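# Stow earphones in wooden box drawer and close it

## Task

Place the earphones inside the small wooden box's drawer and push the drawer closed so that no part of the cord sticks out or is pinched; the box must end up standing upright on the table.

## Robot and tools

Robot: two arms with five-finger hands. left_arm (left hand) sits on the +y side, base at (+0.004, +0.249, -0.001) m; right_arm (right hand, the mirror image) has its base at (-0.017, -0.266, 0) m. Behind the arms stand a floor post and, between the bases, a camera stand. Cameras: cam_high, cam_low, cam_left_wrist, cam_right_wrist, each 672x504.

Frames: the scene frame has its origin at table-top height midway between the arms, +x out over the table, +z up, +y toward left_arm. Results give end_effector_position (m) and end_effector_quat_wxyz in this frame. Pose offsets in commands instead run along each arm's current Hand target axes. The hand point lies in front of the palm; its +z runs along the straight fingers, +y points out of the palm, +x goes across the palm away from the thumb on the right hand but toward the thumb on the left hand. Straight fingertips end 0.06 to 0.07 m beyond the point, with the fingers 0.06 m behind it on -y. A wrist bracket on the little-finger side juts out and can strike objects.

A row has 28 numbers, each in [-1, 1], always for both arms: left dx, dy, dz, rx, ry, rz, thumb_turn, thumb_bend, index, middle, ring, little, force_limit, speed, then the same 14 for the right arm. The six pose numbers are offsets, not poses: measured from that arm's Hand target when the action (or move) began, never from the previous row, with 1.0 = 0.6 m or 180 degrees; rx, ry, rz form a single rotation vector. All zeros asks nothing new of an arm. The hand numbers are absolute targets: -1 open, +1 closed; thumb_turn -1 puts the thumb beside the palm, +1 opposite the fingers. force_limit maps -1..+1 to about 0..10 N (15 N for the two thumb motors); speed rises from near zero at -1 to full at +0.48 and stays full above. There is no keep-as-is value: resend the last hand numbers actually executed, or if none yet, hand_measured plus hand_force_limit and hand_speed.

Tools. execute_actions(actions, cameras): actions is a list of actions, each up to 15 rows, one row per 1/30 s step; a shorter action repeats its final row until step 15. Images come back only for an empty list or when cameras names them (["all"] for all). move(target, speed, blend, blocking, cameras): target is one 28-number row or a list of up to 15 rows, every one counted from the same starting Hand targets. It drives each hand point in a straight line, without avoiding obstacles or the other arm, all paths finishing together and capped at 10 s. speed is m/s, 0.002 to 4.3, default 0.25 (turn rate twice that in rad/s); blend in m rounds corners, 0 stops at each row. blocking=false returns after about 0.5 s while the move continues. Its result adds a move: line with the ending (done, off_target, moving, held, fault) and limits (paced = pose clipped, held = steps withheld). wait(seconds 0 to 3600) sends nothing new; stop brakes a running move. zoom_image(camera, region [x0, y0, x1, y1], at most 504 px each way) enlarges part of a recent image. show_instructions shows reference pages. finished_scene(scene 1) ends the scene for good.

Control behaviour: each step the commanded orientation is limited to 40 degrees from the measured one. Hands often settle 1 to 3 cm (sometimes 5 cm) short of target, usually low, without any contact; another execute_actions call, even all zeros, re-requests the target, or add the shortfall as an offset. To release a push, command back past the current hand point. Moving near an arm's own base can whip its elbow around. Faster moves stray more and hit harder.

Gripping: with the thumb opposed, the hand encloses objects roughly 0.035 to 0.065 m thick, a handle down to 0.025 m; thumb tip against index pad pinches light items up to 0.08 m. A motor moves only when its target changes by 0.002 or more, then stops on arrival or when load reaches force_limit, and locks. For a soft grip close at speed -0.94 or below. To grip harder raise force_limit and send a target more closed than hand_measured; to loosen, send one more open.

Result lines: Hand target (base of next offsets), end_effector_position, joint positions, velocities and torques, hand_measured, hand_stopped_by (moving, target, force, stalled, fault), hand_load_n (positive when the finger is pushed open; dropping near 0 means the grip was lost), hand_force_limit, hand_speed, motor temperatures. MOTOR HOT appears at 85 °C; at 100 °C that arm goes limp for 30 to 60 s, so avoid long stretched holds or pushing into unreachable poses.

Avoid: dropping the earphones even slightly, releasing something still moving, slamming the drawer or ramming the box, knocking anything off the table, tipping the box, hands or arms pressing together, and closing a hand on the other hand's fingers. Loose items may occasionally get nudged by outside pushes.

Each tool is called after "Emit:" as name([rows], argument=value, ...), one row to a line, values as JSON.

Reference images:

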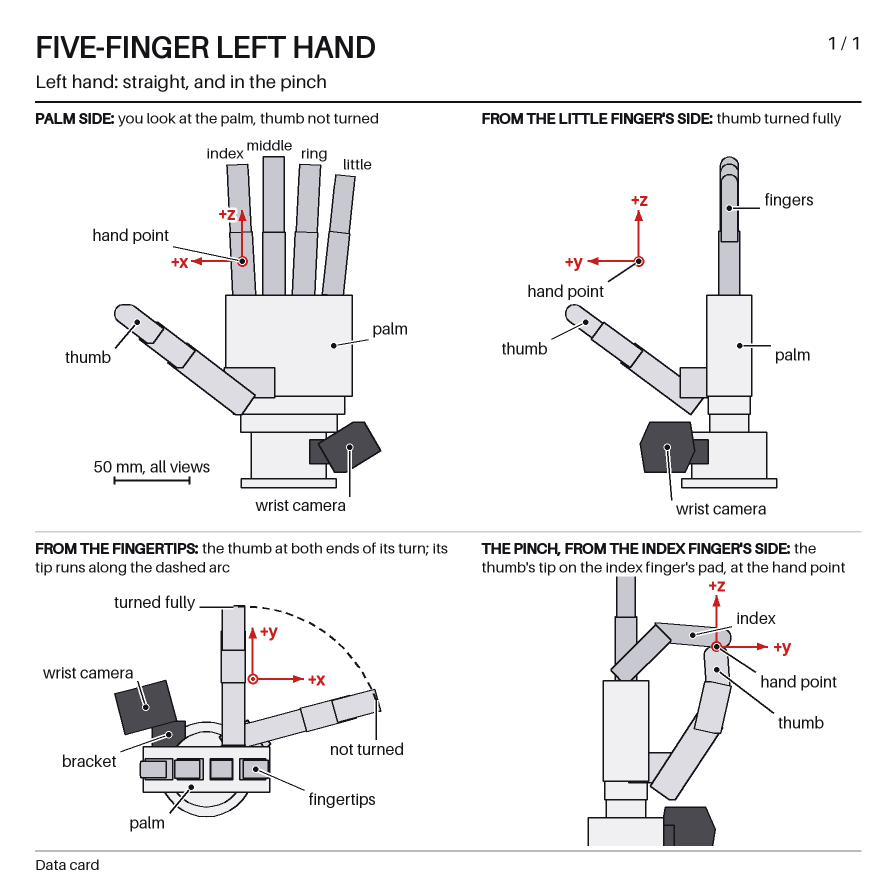

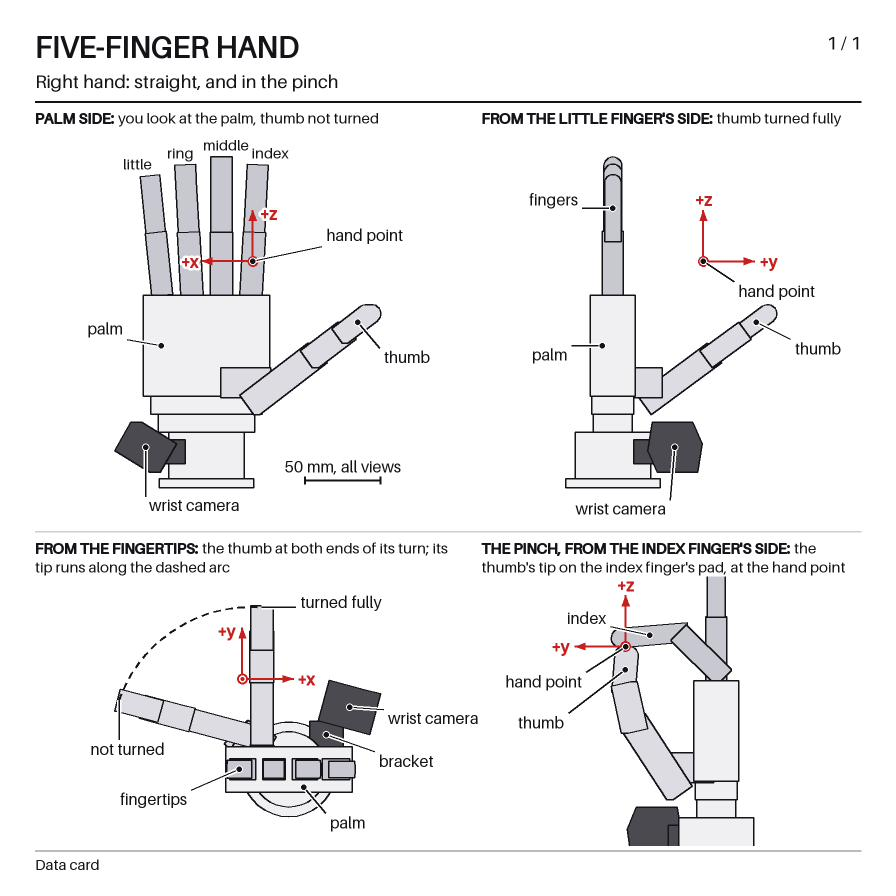

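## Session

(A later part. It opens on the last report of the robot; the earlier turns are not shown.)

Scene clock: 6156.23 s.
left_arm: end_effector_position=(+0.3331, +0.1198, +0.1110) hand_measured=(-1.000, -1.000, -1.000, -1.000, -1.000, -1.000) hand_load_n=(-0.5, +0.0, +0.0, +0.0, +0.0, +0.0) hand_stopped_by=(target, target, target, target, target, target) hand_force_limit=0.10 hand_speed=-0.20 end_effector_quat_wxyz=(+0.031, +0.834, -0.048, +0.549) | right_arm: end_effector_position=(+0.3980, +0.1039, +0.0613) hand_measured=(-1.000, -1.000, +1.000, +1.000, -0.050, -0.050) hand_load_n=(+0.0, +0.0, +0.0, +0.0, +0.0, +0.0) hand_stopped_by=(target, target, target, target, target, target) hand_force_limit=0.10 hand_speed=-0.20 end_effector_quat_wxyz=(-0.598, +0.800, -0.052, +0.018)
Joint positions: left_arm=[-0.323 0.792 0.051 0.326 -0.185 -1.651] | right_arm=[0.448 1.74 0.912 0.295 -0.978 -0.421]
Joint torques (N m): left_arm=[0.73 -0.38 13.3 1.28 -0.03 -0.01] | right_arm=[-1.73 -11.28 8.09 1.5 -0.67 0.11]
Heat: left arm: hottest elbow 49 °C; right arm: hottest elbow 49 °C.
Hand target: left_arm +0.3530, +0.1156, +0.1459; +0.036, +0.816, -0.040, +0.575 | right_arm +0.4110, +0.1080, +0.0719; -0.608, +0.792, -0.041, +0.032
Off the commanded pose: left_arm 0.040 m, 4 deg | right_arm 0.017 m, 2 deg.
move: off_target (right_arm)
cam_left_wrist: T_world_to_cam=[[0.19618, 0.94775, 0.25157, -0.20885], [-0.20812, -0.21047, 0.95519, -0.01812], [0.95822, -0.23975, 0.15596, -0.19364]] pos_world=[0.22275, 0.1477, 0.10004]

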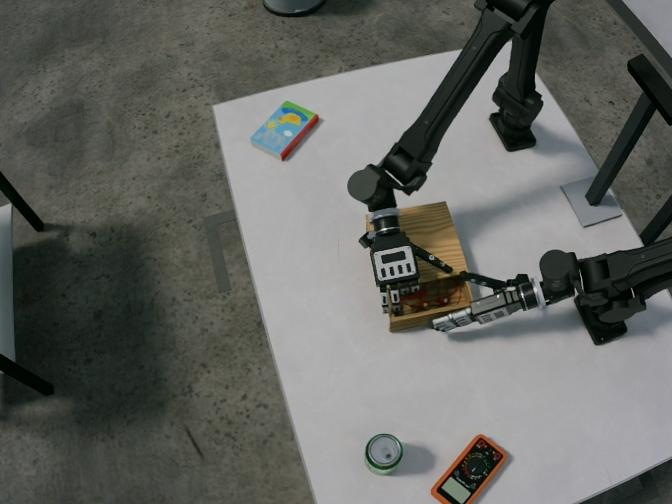

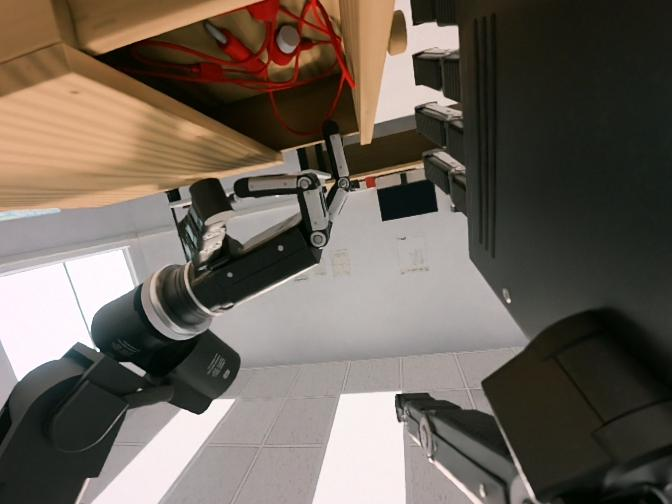

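Emit:
move(target=[0.0015,0.0414,0.0042,0,0,0,-1,-1,-1,-1,-1,-1,0.1,-0.2,0.0035,0.0086,-0.032,0,0,0,-1,-1,1,1,-0.05,-0.05,0.1,-0.2], speed=0.04, cameras=["cam_high","cam_left_wrist"])

Emit:
zoom_image(camera="cam_high", region=[350, 200, 490, 340])

Emit:
zoom_image(camera="cam_left_wrist", region=[200, 0, 440, 220])

Scene clock: 6187.90 s.
left_arm: end_effector_position=(+0.3347, +0.1071, +0.1128) hand_measured=(-1.000, -1.000, -1.000, -1.000, -1.000, -1.000) hand_load_n=(+0.0, +0.0, +0.0, +0.0, +0.0, +0.0) hand_stopped_by=(target, target, target, target, target, target) hand_force_limit=0.10 hand_speed=-0.20 end_effector_quat_wxyz=(+0.012, +0.832, -0.047, +0.552) | right_arm: end_effector_position=(+0.4006, +0.0938, +0.0629) hand_measured=(-1.000, -1.000, +1.000, +1.000, -0.050, -0.050) hand_load_n=(+0.0, +0.0, +0.0, +0.0, +0.0, +0.5) hand_stopped_by=(target, target, target, target, target, target) hand_force_limit=0.10 hand_speed=-0.20 end_effector_quat_wxyz=(-0.604, +0.795, -0.049, +0.014)
Joint positions: left_arm=[-0.431 0.82 0.07 0.326 -0.317 -1.675] | right_arm=[0.422 1.74 0.909 0.295 -1.015 -0.43]
Joint torques (N m): left_arm=[-0.5 1.38 13.29 2.33 0.11 -0.31] | right_arm=[-2.37 -12.45 6.9 0.54 -0.54 -0.08]
Motor temperatures (°C): left_arm=[23 26 51 25 27 23] | right_arm=[25 30 49 27 28 25]
Heat: left arm: hottest elbow 51 °C; right arm: hottest elbow 49 °C.
Hand target: left_arm +0.3530, +0.0906, +0.1462; +0.036, +0.816, -0.040, +0.575 | right_arm +0.4110, +0.0880, +0.0719; -0.608, +0.792, -0.041, +0.032
Off the commanded pose: left_arm 0.041 m, 4 deg | right_arm 0.015 m, 2 deg.
move: off_target (left_arm, right_arm)
cam_left_wrist: T_world_to_cam=[[0.17377, 0.94346, 0.28229, -0.19308], [-0.21143, -0.24423, 0.94639, -0.01647], [0.96182, -0.22414, 0.15704, -0.20159]] pos_world=[0.22396, 0.13296, 0.10175]

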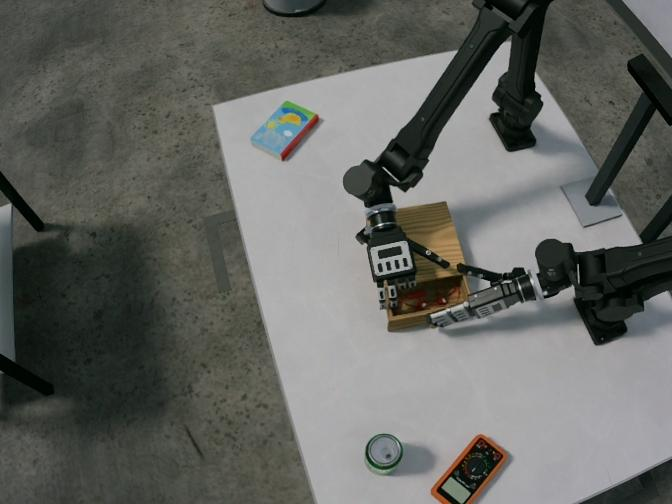

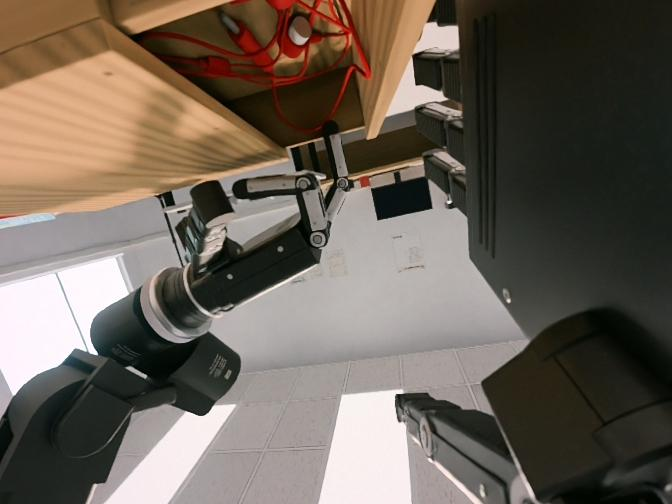

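Scaled by 3.600 from the camera's image (finer frame: 960x720).

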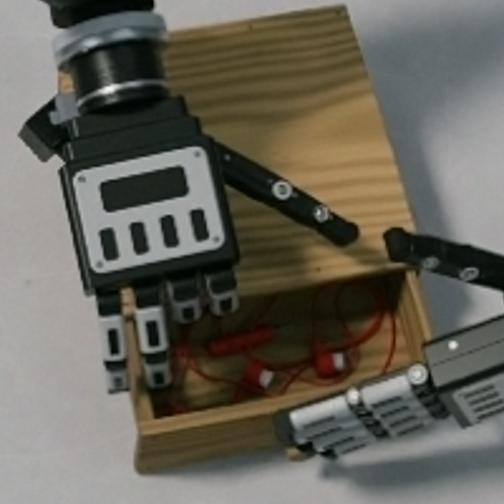

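Scaled by 2.100 from the camera's image (finer frame: 960x720).

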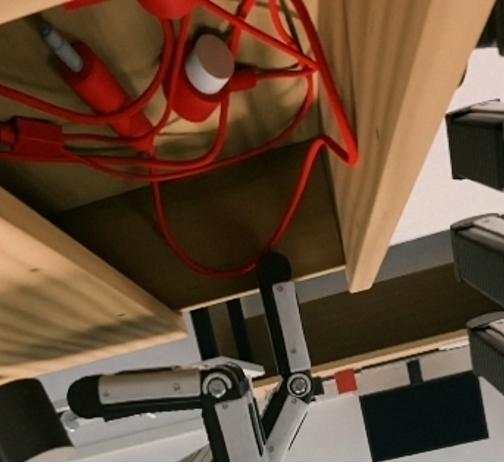

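Emit:
move(target=[0.0012,0.0331,0.0033,0,0,0,-1,-1,-1,-1,-1,-1,0.1,-0.2,0.0017,0.0043,-0.016,0,0,0,-1,-1,1,1,-0.05,-0.05,0.1,-0.2], speed=0.04, cameras=["cam_high","cam_left_wrist"])

Emit:
zoom_image(camera="cam_high", region=[350, 200, 490, 340])

Emit:
zoom_image(camera="cam_left_wrist", region=[200, 0, 440, 220])

Scene clock: 6215.27 s.
left_arm: end_effector_position=(+0.3363, +0.0934, +0.1113) hand_measured=(-1.000, -1.000, -1.000, -1.000, -1.000, -1.000) hand_load_n=(+0.0, -0.5, +0.0, +0.0, +0.0, +0.0) hand_stopped_by=(target, target, target, target, target, target) hand_force_limit=0.10 hand_speed=-0.20 end_effector_quat_wxyz=(+0.000, +0.834, -0.051, +0.550) | right_arm: end_effector_position=(+0.4013, +0.0837, +0.0592) hand_measured=(-1.000, -1.000, +1.000, +1.000, -0.050, -0.050) hand_load_n=(+0.0, +0.0, +0.0, +0.0, +0.0, +0.0) hand_stopped_by=(target, target, target, target, target, target) hand_force_limit=0.10 hand_speed=-0.20 end_effector_quat_wxyz=(-0.603, +0.796, -0.050, +0.014)
Joint positions: left_arm=[-0.517 0.869 0.093 0.329 -0.411 -1.698] | right_arm=[0.402 1.74 0.9 0.286 -1.03 -0.45]
Joint torques (N m): left_arm=[-2.43 0.73 12.89 2.86 0.29 -0.43] | right_arm=[-2.2 -12.98 6.82 0.34 -0.59 -0.07]
Heat: left arm: hottest elbow 50 °C; right arm: hottest elbow 49 °C.
Hand target: left_arm +0.3530, +0.0706, +0.1465; +0.036, +0.816, -0.040, +0.575 | right_arm +0.4110, +0.0780, +0.0719; -0.608, +0.792, -0.041, +0.032
Off the commanded pose: left_arm 0.045 m, 6 deg | right_arm 0.017 m, 2 deg.
move: off_target (left_arm, right_arm)
cam_left_wrist: T_world_to_cam=[[0.16749, 0.93763, 0.30462, -0.17987], [-0.20541, -0.26902, 0.94098, -0.01715], [0.96424, -0.22018, 0.14754, -0.20603]] pos_world=[0.22527, 0.11868, 0.10132]

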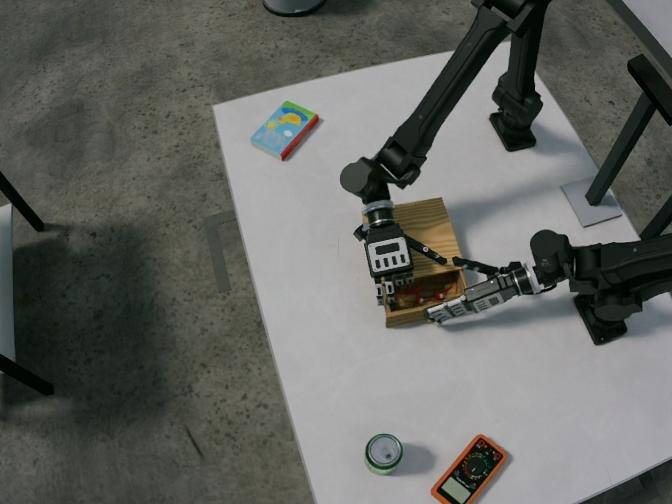

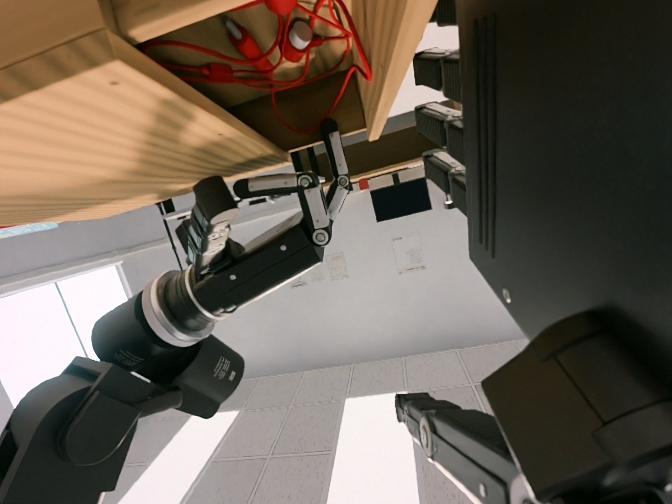

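Scaled by 3.600 from the camera's image (finer frame: 960x720).

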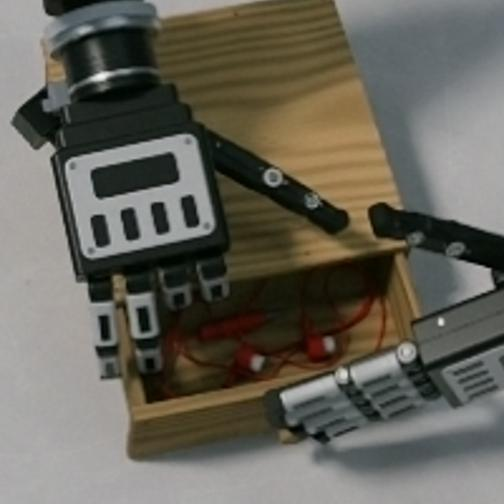

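Scaled by 2.100 from the camera's image (finer frame: 960x720).

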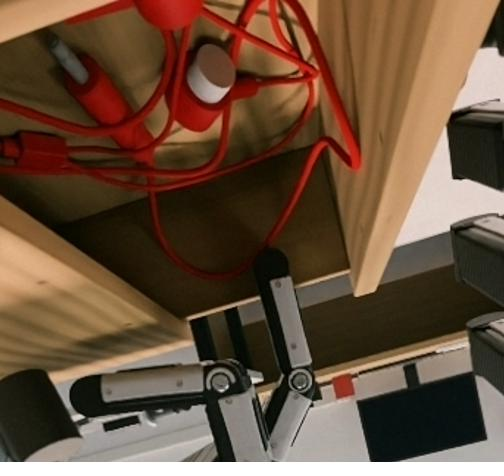

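Emit:
move([
  [0,0,0,0,0,0,-1,-1,-1,-1,-1,-1,0.1,-0.2,0,-0.0483,-0.013,0,0,0,-1,-1,1,1,-0.05,-0.05,0.1,-0.2],
  [0,0,0,0,0,0,-1,-1,-1,-1,-1,-1,0.1,-0.2,-0.0397,-0.055,0.0122,0,0,0,-1,-1,-1,-1,-1,-0.05,0.1,-0.2],
], speed=0.06, cameras=["cam_high","cam_left_wrist"])

Emit:
zoom_image(camera="cam_high", region=[350, 200, 490, 340])

Emit:
zoom_image(camera="cam_left_wrist", region=[200, 0, 440, 220])

Scene clock: 6293.10 s.
left_arm: end_effector_position=(+0.3410, +0.0957, +0.1213) hand_measured=(-1.000, -1.000, -1.000, -1.000, -1.000, -1.000) hand_load_n=(+0.0, -0.5, +0.5, +0.0, +0.0, +0.0) hand_stopped_by=(target, target, target, target, target, target) hand_force_limit=0.10 hand_speed=-0.20 end_effector_quat_wxyz=(+0.007, +0.829, -0.029, +0.559) | right_arm: end_effector_position=(+0.3830, +0.0804, +0.0708) hand_measured=(-1.000, -1.000, -1.000, -1.000, -1.000, -0.050) hand_load_n=(-0.5, +0.0, -3.5, +0.0, +0.0, +0.0) hand_stopped_by=(target, target, target, target, target, target) hand_force_limit=0.10 hand_speed=-0.20 end_effector_quat_wxyz=(-0.589, +0.805, -0.068, +0.018)
Joint positions: left_arm=[-0.517 0.864 0.099 0.34 -0.426 -1.733] | right_arm=[0.42 1.661 0.855 0.23 -0.973 -0.438]
Joint torques (N m): left_arm=[-2.2 0.85 12.45 2.36 0.83 -0.11] | right_arm=[0.09 -12.92 8.51 1.5 -1.11 0.26]
Heat: left arm: hottest elbow 51 °C; right arm: hottest elbow 47 °C.
Hand target: left_arm +0.3530, +0.0706, +0.1465; +0.036, +0.816, -0.040, +0.575 | right_arm +0.3889, +0.0960, +0.1019; -0.608, +0.792, -0.041, +0.032
Off the commanded pose: left_arm 0.038 m, 4 deg | right_arm 0.035 m, 4 deg.
move: off_target (right_arm); target 2's new numbers were sent with right_arm's hand 0.022 m and 3 deg from that target
cam_left_wrist: T_world_to_cam=[[0.13566, 0.95258, 0.27237, -0.1725], [-0.21743, -0.23959, 0.94621, -0.02423], [0.9666, -0.18758, 0.17462, -0.21875]] pos_world=[0.22958, 0.11748, 0.10811]

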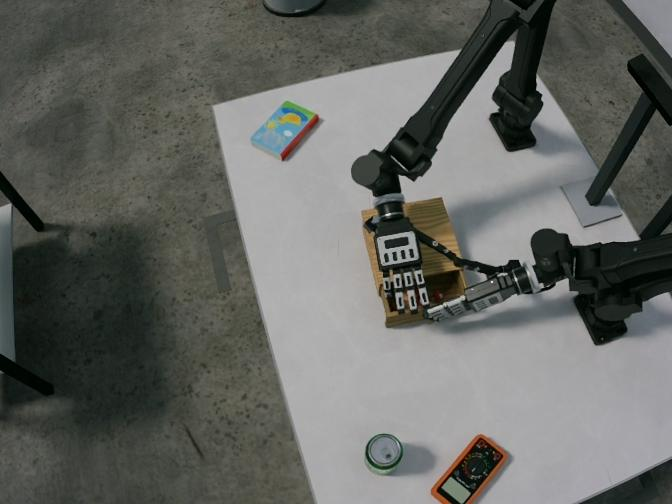

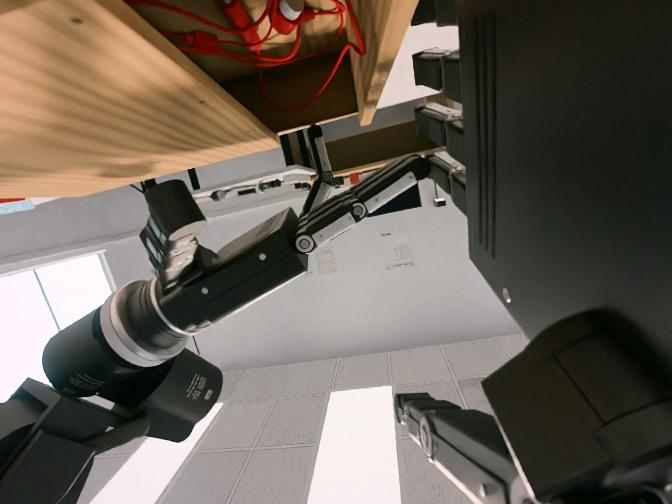

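Scaled by 3.600 from the camera's image (finer frame: 960x720).

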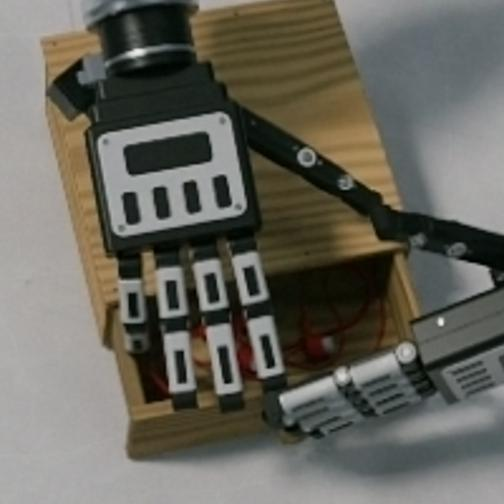

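Scaled by 2.100 from the camera's image (finer frame: 960x720).

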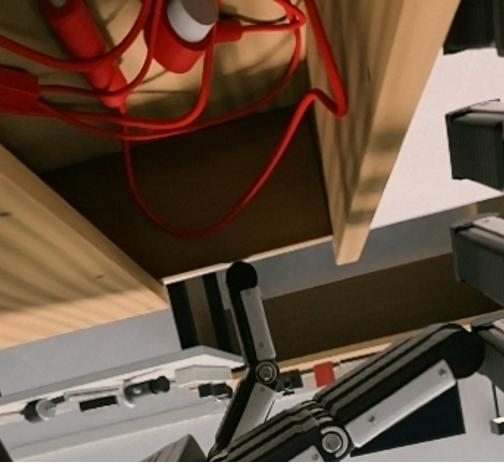

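Emit:
move(target=[0,0,0,0,0,0,-1,-1,-1,-1,-1,-1,0.1,-0.2,0.0088,0.0129,-0.08,0,0,0,-1,-1,-1,-1,-1,-0.05,0.1,-0.2], speed=0.1, cameras=["cam_high","cam_left_wrist","cam_low"])

Emit:
zoom_image(camera="cam_high", region=[350, 200, 490, 340])

Emit:
zoom_image(camera="cam_left_wrist", region=[200, 0, 440, 220])

Emit:
zoom_image(camera="cam_low", region=[240, 260, 370, 360])

Scene clock: 6306.13 s.
left_arm: end_effector_position=(+0.3395, +0.0910, +0.1194) hand_measured=(-1.000, -1.000, -1.000, -1.000, -1.000, -1.000) hand_load_n=(+0.0, +0.0, +0.0, +0.0, +0.0, +0.0) hand_stopped_by=(target, target, target, target, target, target) hand_force_limit=0.10 hand_speed=-0.20 end_effector_quat_wxyz=(+0.010, +0.830, -0.038, +0.556) | right_arm: end_effector_position=(+0.3865, +0.0464, +0.0915) hand_measured=(-1.000, -1.000, -1.000, -1.000, -1.000, -0.050) hand_load_n=(+0.0, +0.0, -0.5, +0.0, +0.0, -0.5) hand_stopped_by=(target, target, target, target, target, target) hand_force_limit=0.10 hand_speed=-0.20 end_effector_quat_wxyz=(-0.602, +0.796, -0.055, +0.020)
Joint positions: left_arm=[-0.525 0.872 0.101 0.342 -0.417 -1.727] | right_arm=[0.339 1.605 0.846 0.155 -1.067 -0.508]
Joint torques (N m): left_arm=[-0.73 2.2 12.45 2.43 0.44 -0.15] | right_arm=[-1.44 -12.1 7.2 0.27 -0.82 -0.04]
Heat: left arm: hottest elbow 52 °C; right arm: hottest elbow 47 °C.
Hand target: left_arm +0.3530, +0.0706, +0.1465; +0.036, +0.816, -0.040, +0.575 | right_arm +0.3891, +0.0473, +0.1068; -0.608, +0.792, -0.041, +0.032
Off the commanded pose: left_arm 0.036 m, 4 deg | right_arm 0.016 m, 2 deg.
move: off_target (right_arm)
cam_left_wrist: T_world_to_cam=[[0.15465, 0.94866, 0.27592, -0.17376], [-0.21655, -0.23994, 0.94633, -0.02425], [0.96395, -0.2061, 0.16832, -0.21448]] pos_world=[0.22837, 0.11482, 0.10699]
Images, in order (width x height): cam_high 672x504, cam_low 672x504, cam_left_wrist 672x504.

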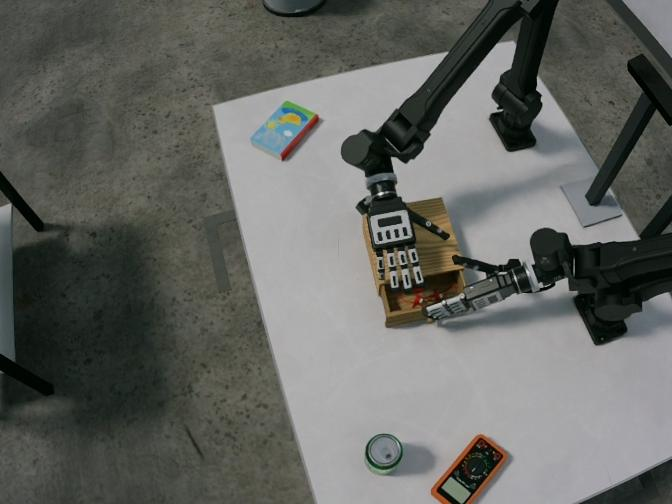

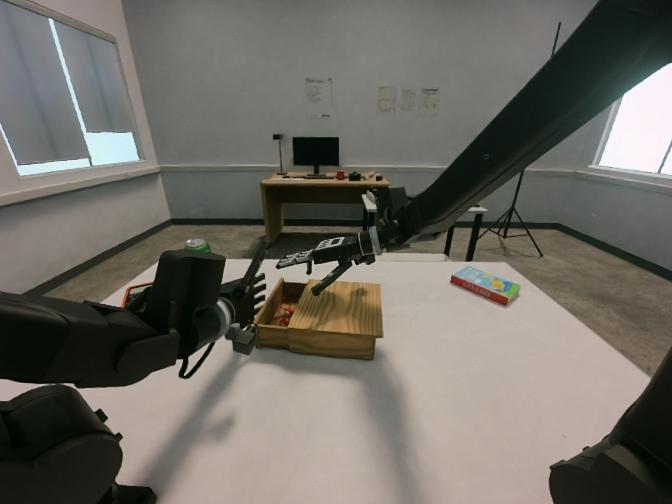

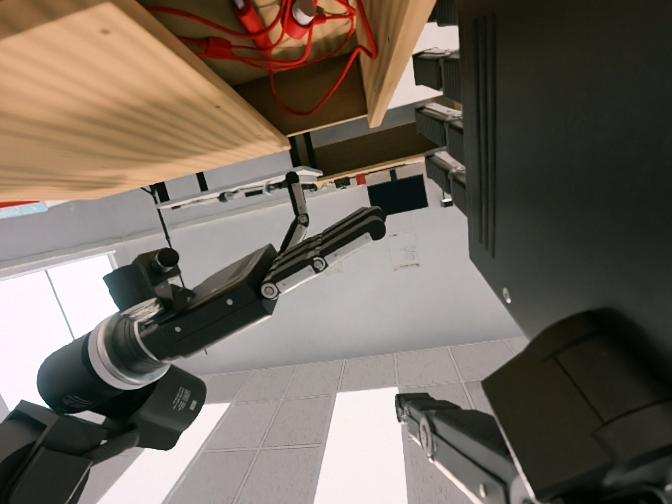

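Scaled by 3.600 from the camera's image (finer frame: 960x720).

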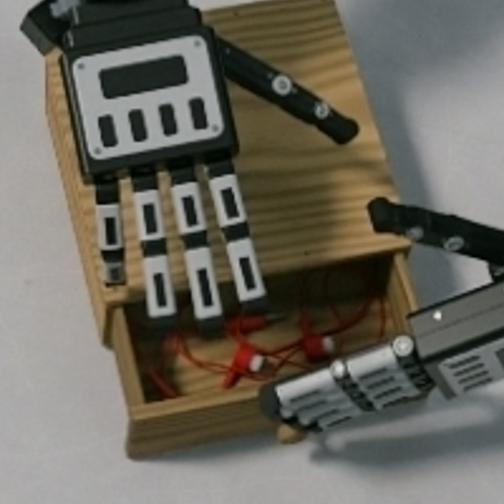

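Scaled by 2.100 from the camera's image (finer frame: 960x720).

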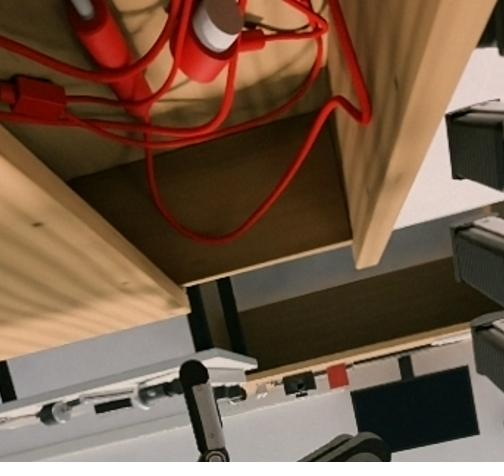

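Scaled by 3.877 from the camera's image (finer frame: 960x720).

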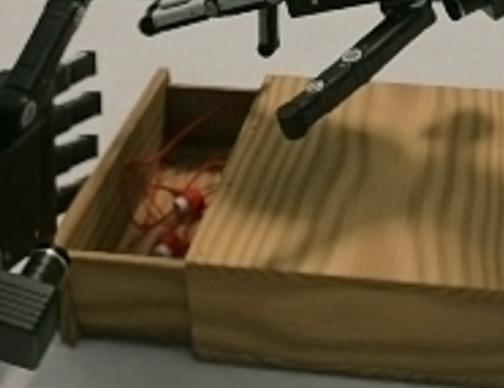

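Emit:
move([
  [-0.0012,-0.0331,-0.0033,0,0,0,-1,-1,-1,-1,-1,-1,0.1,-0.2,-0.0269,-0.1697,-0.0958,0,0,0,-1,-1,-1,-1,-1,-0.05,0.1,-0.2],
  [-0.0012,-0.0331,-0.0033,0,0,0,-1,-1,-1,-1,-1,-1,0.1,-0.2,-0.067,-0.1518,-0.3556,0,0.483,0.129,-1,-1,-1,-1,-1,-0.05,0.1,-0.2],
  [-0.0012,-0.0331,-0.0033,0,0,0,-1,-1,-1,-1,-1,-1,0.1,-0.2,-0.0522,-0.076,-0.3164,0.3767,0.4123,0.5356,-1,-1,-1,-1,-1,-1,0.1,-0.2],
  [-0.0012,-0.0331,-0.0033,0,0,0,-1,-1,-1,-1,-1,-1,0.1,-0.2,-0.0507,0.0564,-0.2633,0.3767,0.4123,0.5356,-1,-1,-1,-1,-1,-1,0.1,-0.2],
], speed=[0.15,0.2,0.2,0.12], blend=[0.02,0.02,0.02,0], cameras=["cam_high","cam_left_wrist"])

Emit:
zoom_image(camera="cam_left_wrist", region=[180, 0, 440, 200])

Emit:
zoom_image(camera="cam_high", region=[340, 120, 520, 260])

Scene clock: 6342.97 s.
left_arm: end_effector_position=(+0.3403, +0.0909, +0.1203) hand_measured=(-1.000, -1.000, -1.000, -1.000, -1.000, -1.000) hand_load_n=(+0.0, +0.0, +0.0, +0.0, +0.0, -0.5) hand_stopped_by=(target, target, target, target, target, target) hand_force_limit=0.10 hand_speed=-0.20 end_effector_quat_wxyz=(+0.034, +0.832, -0.047, +0.551) | right_arm: end_effector_position=(+0.3374, -0.1259, +0.1878) hand_measured=(-1.000, -1.000, -1.000, -1.000, -1.000, -0.050) hand_load_n=(+0.0, +0.0, +0.0, +0.0, +0.0, +0.0) hand_stopped_by=(target, target, target, target, target, target) hand_force_limit=0.10 hand_speed=-0.20 end_effector_quat_wxyz=(+0.562, +0.035, +0.825, -0.045)
Joint positions: left_arm=[-0.465 0.866 0.101 0.343 -0.311 -1.712] | right_arm=[0.598 0.693 0.265 -0.047 0.647 1.834]
Joint torques (N m): left_arm=[1.38 -1.32 10.66 2.13 -0.12 0.12] | right_arm=[-0.32 -0.62 9.1 1.8 0.35 0.31]
Heat: left arm: hottest elbow 54 °C; right arm: hottest elbow 48 °C.
Hand target: left_arm +0.3530, +0.0906, +0.1462; +0.036, +0.816, -0.040, +0.575 | right_arm +0.3401, -0.1200, +0.2000; +0.574, +0.044, +0.817, -0.031 (not the last commanded pose)
Off the commanded pose: left_arm 0.029 m, 3 deg | right_arm 0.075 m, 3 deg.
move: off_target (left_arm, right_arm; path cut at 10 s); path passed 2 of 4 targets; target 3's new numbers were not sent
cam_left_wrist: T_world_to_cam=[[0.19824, 0.94851, 0.24706, -0.18545], [-0.21423, -0.20404, 0.95523, -0.03001], [0.95646, -0.24229, 0.16275, -0.2088]] pos_world=[0.23004, 0.11919, 0.10847]

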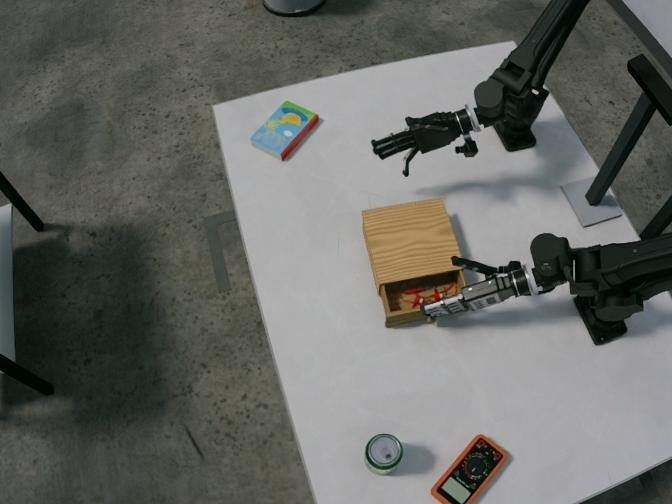

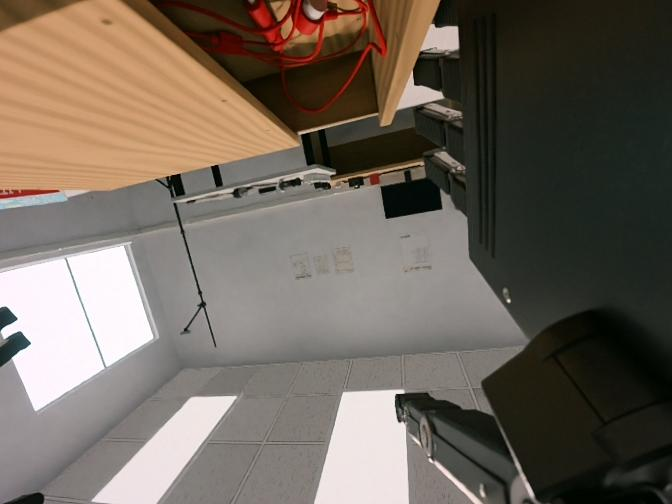

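Scaled by 1.938 from the camera's image (finer frame: 960x720).

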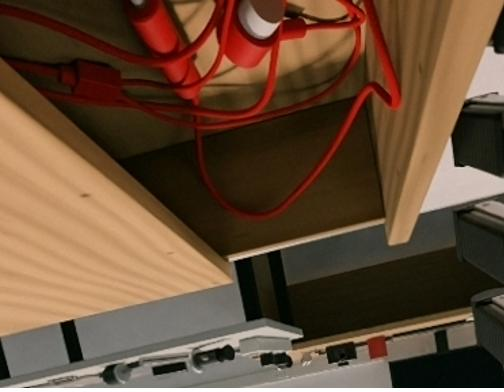

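Scaled by 2.800 from the camera's image (finer frame: 960x720).

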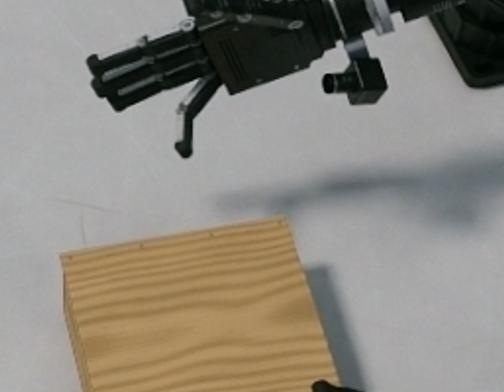

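Emit:
move([
  [0,0,0,0,0,0,-1,-1,-1,-1,-1,-1,0.1,-0.2,0.1325,0.017,0.05,0,0,0,-1,-1,-1,-1,-1,-1,0.1,-0.2],
  [0,0,0,0,0,0,-1,-1,-1,-1,-1,-1,0.1,-0.2,0.1358,0.108,0.0408,0,0,0,-1,-1,-1,-1,-1,-1,0.1,-0.2],
], speed=[0.12,0.06], cameras=["cam_high"])

Emit:
zoom_image(camera="cam_high", region=[340, 120, 520, 260])

Scene clock: 6364.40 s.
left_arm: end_effector_position=(+0.3403, +0.0909, +0.1203) hand_measured=(-1.000, -1.000, -1.000, -1.000, -1.000, -1.000) hand_load_n=(+0.0, +0.0, -0.5, +0.0, +0.0, +0.0) hand_stopped_by=(target, target, target, target, target, target) hand_force_limit=0.10 hand_speed=-0.20 end_effector_quat_wxyz=(+0.034, +0.832, -0.047, +0.551) | right_arm: end_effector_position=(+0.3326, -0.0701, +0.0990) hand_measured=(-1.000, -1.000, -1.000, -1.000, -1.000, -1.000) hand_load_n=(+0.0, -0.5, +0.0, +0.0, +0.0, +0.0) hand_stopped_by=(target, target, target, target, target, target) hand_force_limit=0.10 hand_speed=-0.20 end_effector_quat_wxyz=(+0.563, +0.033, +0.824, -0.047)
Joint positions: left_arm=[-0.465 0.866 0.101 0.343 -0.311 -1.712] | right_arm=[0.825 1.233 0.203 0.454 0.846 1.98]
Joint torques (N m): left_arm=[0.91 -1.08 10.55 2.14 -0.08 0.07] | right_arm=[-0.38 -3.43 8.38 0.46 0.49 0.29]
Heat: left arm: hottest elbow 53 °C; right arm: hottest elbow 49 °C.
Hand target: left_arm +0.3530, +0.0906, +0.1462; +0.036, +0.816, -0.040, +0.575 | right_arm +0.3424, -0.0551, +0.1151; +0.574, +0.044, +0.817, -0.031
Off the commanded pose: left_arm 0.029 m, 3 deg | right_arm 0.024 m, 3 deg.
joint at its limit (right arm) — joint 6 (wrist roll), upper limit.
move: off_target (right_arm)

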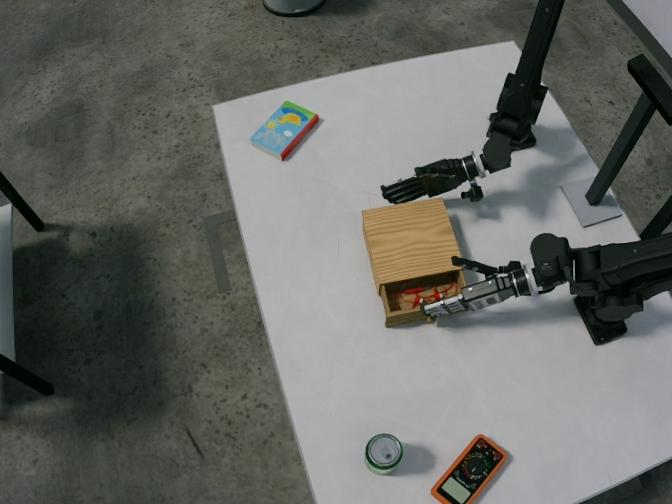

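Scaled by 2.800 from the camera's image (finer frame: 960x720).

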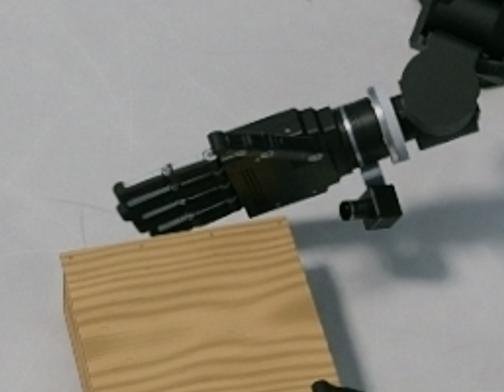

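Emit:
move(target=[0.0021,0.058,0.0058,0,0,0,-1,-1,-1,-1,-1,-1,0.1,-0.2,0,0,0,0,0,0,-1,-1,-1,-1,-1,-1,0.1,-0.2], speed=0.04, cameras=["cam_high","cam_left_wrist"])

Emit:
zoom_image(camera="cam_high", region=[350, 190, 490, 340])

Emit:
zoom_image(camera="cam_left_wrist", region=[180, 0, 440, 200])

Scene clock: 6377.80 s.
left_arm: end_effector_position=(+0.3399, +0.0844, +0.1170) hand_measured=(-1.000, -1.000, -1.000, -1.000, -1.000, -1.000) hand_load_n=(-0.5, +0.0, +0.0, +0.0, +0.0, +0.0) hand_stopped_by=(target, target, target, target, target, target) hand_force_limit=0.10 hand_speed=-0.20 end_effector_quat_wxyz=(-0.008, +0.829, -0.046, +0.557) | right_arm: end_effector_position=(+0.3326, -0.0701, +0.0991) hand_measured=(-1.000, -1.000, -1.000, -1.000, -1.000, -1.000) hand_load_n=(+0.0, +0.0, +0.0, +0.0, +0.0, +0.0) hand_stopped_by=(target, target, target, target, target, target) hand_force_limit=0.10 hand_speed=-0.20 end_effector_quat_wxyz=(+0.564, +0.034, +0.824, -0.046)
Joint positions: left_arm=[-0.574 0.901 0.113 0.345 -0.483 -1.718] | right_arm=[0.825 1.233 0.203 0.454 0.846 1.981]
Joint torques (N m): left_arm=[-2.49 0.85 12.68 2.73 0.79 -0.51] | right_arm=[-0.38 -3.43 8.39 0.43 0.5 0.29]
Heat: left arm: hottest elbow 53 °C; right arm: hottest elbow 50 °C.
Hand target: left_arm +0.3529, +0.0556, +0.1467; +0.036, +0.816, -0.040, +0.575 | right_arm +0.3424, -0.0551, +0.1151; +0.574, +0.044, +0.817, -0.031
Off the commanded pose: left_arm 0.043 m, 6 deg | right_arm 0.024 m, 3 deg.
joint at its limit (right arm) — joint 6 (wrist roll), upper limit.
move: off_target (left_arm)
cam_left_wrist: T_world_to_cam=[[0.14699, 0.93807, 0.31372, -0.16787], [-0.21754, -0.27874, 0.9354, -0.01867], [0.96492, -0.20575, 0.1631, -0.21552]] pos_world=[0.22857, 0.10793, 0.10528]

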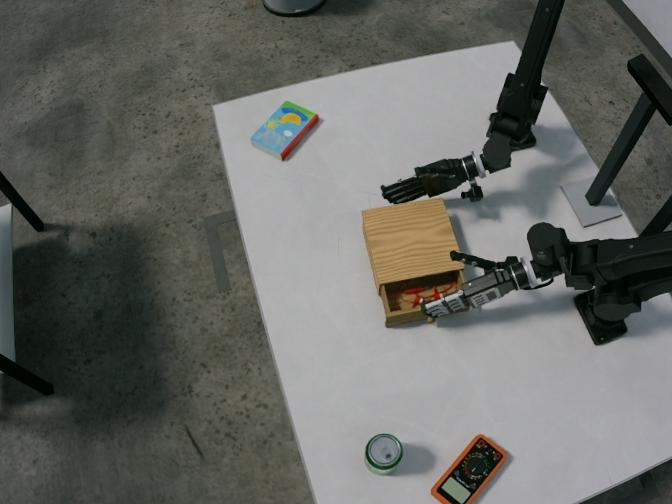

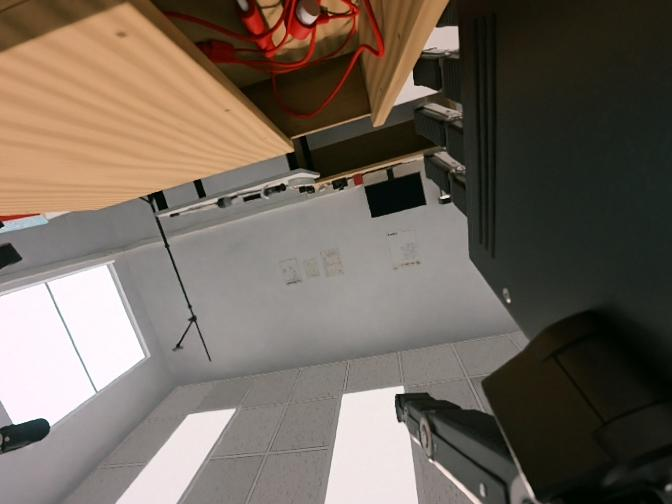

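Scaled by 3.360 from the camera's image (finer frame: 960x720).

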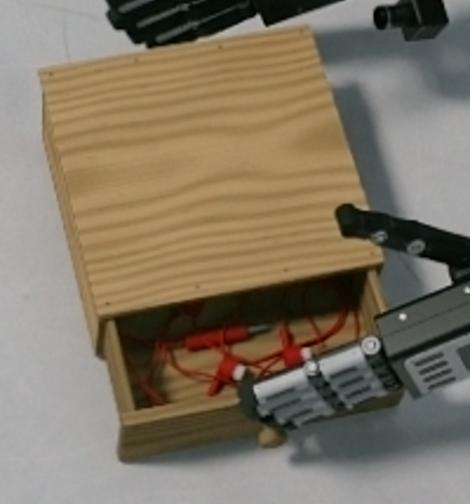

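Scaled by 1.938 from the camera's image (finer frame: 960x720).

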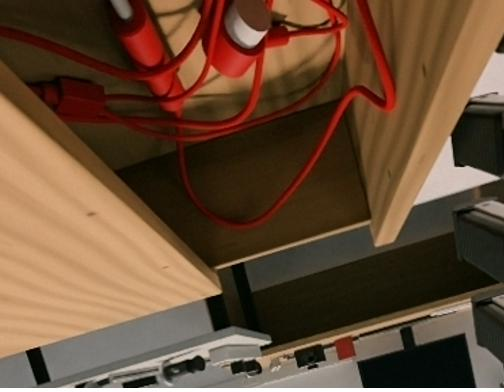

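Emit:
move([
  [-0.0036,-0.0994,-0.01,0,0,0,-1,-1,-1,-1,-1,-1,0.1,-0.2,0,0,0,0,0,0,-1,-1,-1,-1,-1,-1,0.1,-0.2],
  [-0.0168,-0.1094,0.0952,0,0,0,-1,-1,-1,-1,-1,-1,0.1,-0.2,0,0,0,0,0,0,-1,-1,-1,-1,-1,-1,0.1,-0.2],
], speed=0.08, cameras=["cam_high","cam_left_wrist","cam_low"])

Emit:
zoom_image(camera="cam_high", region=[350, 190, 530, 350])

Scene clock: 6411.43 s.
left_arm: end_effector_position=(+0.3880, +0.1151, +0.0929) hand_measured=(-1.000, -1.000, -1.000, -1.000, -1.000, -1.000) hand_load_n=(+0.0, +0.0, +0.0, +0.0, +0.0, +0.0) hand_stopped_by=(target, target, target, target, target, target) hand_force_limit=0.10 hand_speed=-0.20 end_effector_quat_wxyz=(+0.038, +0.835, -0.044, +0.546) | right_arm: end_effector_position=(+0.3326, -0.0701, +0.0991) hand_measured=(-1.000, -1.000, -1.000, -1.000, -1.000, -1.000) hand_load_n=(+0.0, +0.0, +0.0, +0.0, +0.0, +0.0) hand_stopped_by=(target, target, target, target, target, target) hand_force_limit=0.10 hand_speed=-0.20 end_effector_quat_wxyz=(+0.564, +0.034, +0.824, -0.046)
Joint positions: left_arm=[-0.257 1.243 0.151 0.678 -0.116 -1.638] | right_arm=[0.825 1.233 0.203 0.454 0.846 1.981]
Joint torques (N m): left_arm=[0.79 -1.73 9.26 2.76 -0.01 0.11] | right_arm=[-0.38 -3.49 8.39 0.44 0.5 0.29]
Heat: left arm: hottest elbow 50 °C; right arm: hottest elbow 51 °C.
Hand target: left_arm +0.4101, +0.1151, +0.1171; +0.036, +0.816, -0.040, +0.575 | right_arm +0.3424, -0.0551, +0.1151; +0.574, +0.044, +0.817, -0.031
Off the commanded pose: left_arm 0.033 m, 4 deg | right_arm 0.024 m, 3 deg.
joint at its limit (right arm) — joint 6 (wrist roll), upper limit.
move: off_target (left_arm)
cam_left_wrist: T_world_to_cam=[[0.19979, 0.95111, 0.23554, -0.21085], [-0.20245, -0.19512, 0.95966, 0.0052], [0.95869, -0.23942, 0.15357, -0.24457]] pos_world=[0.27765, 0.143, 0.08224]
Images, in order (width x height): cam_high 672x504, cam_low 672x504, cam_left_wrist 672x504.

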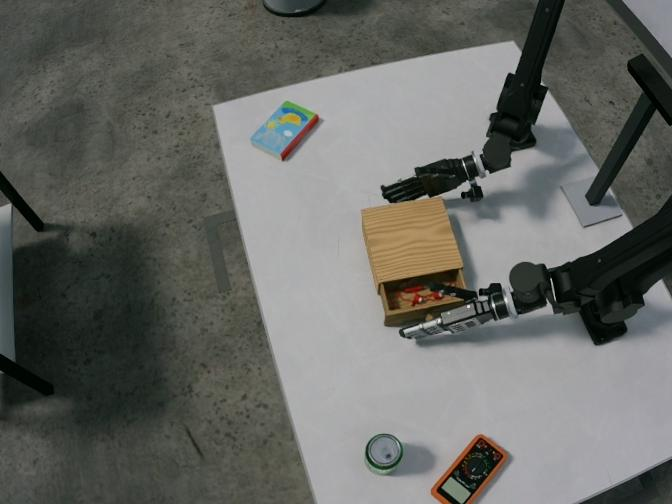

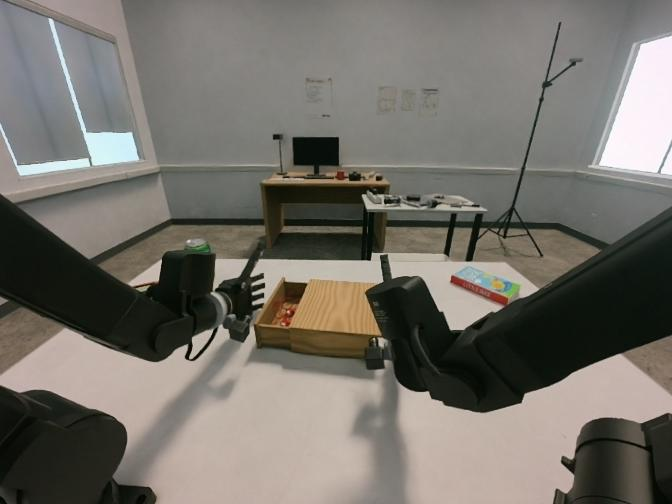

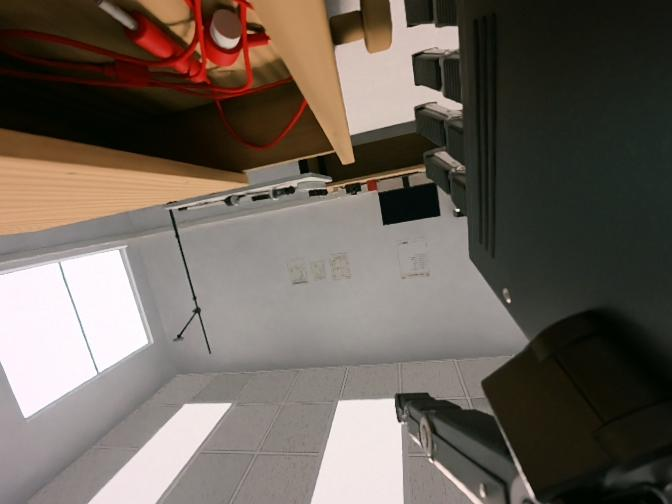

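Scaled by 2.800 from the camera's image (finer frame: 960x720).

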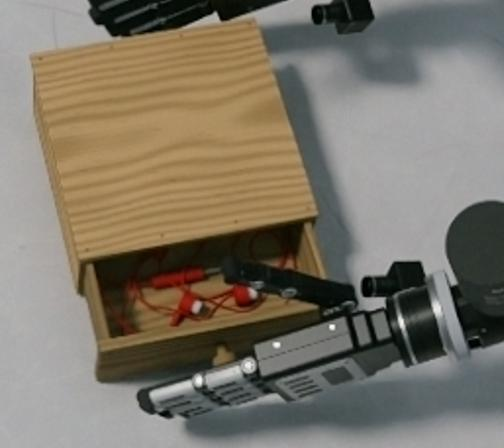

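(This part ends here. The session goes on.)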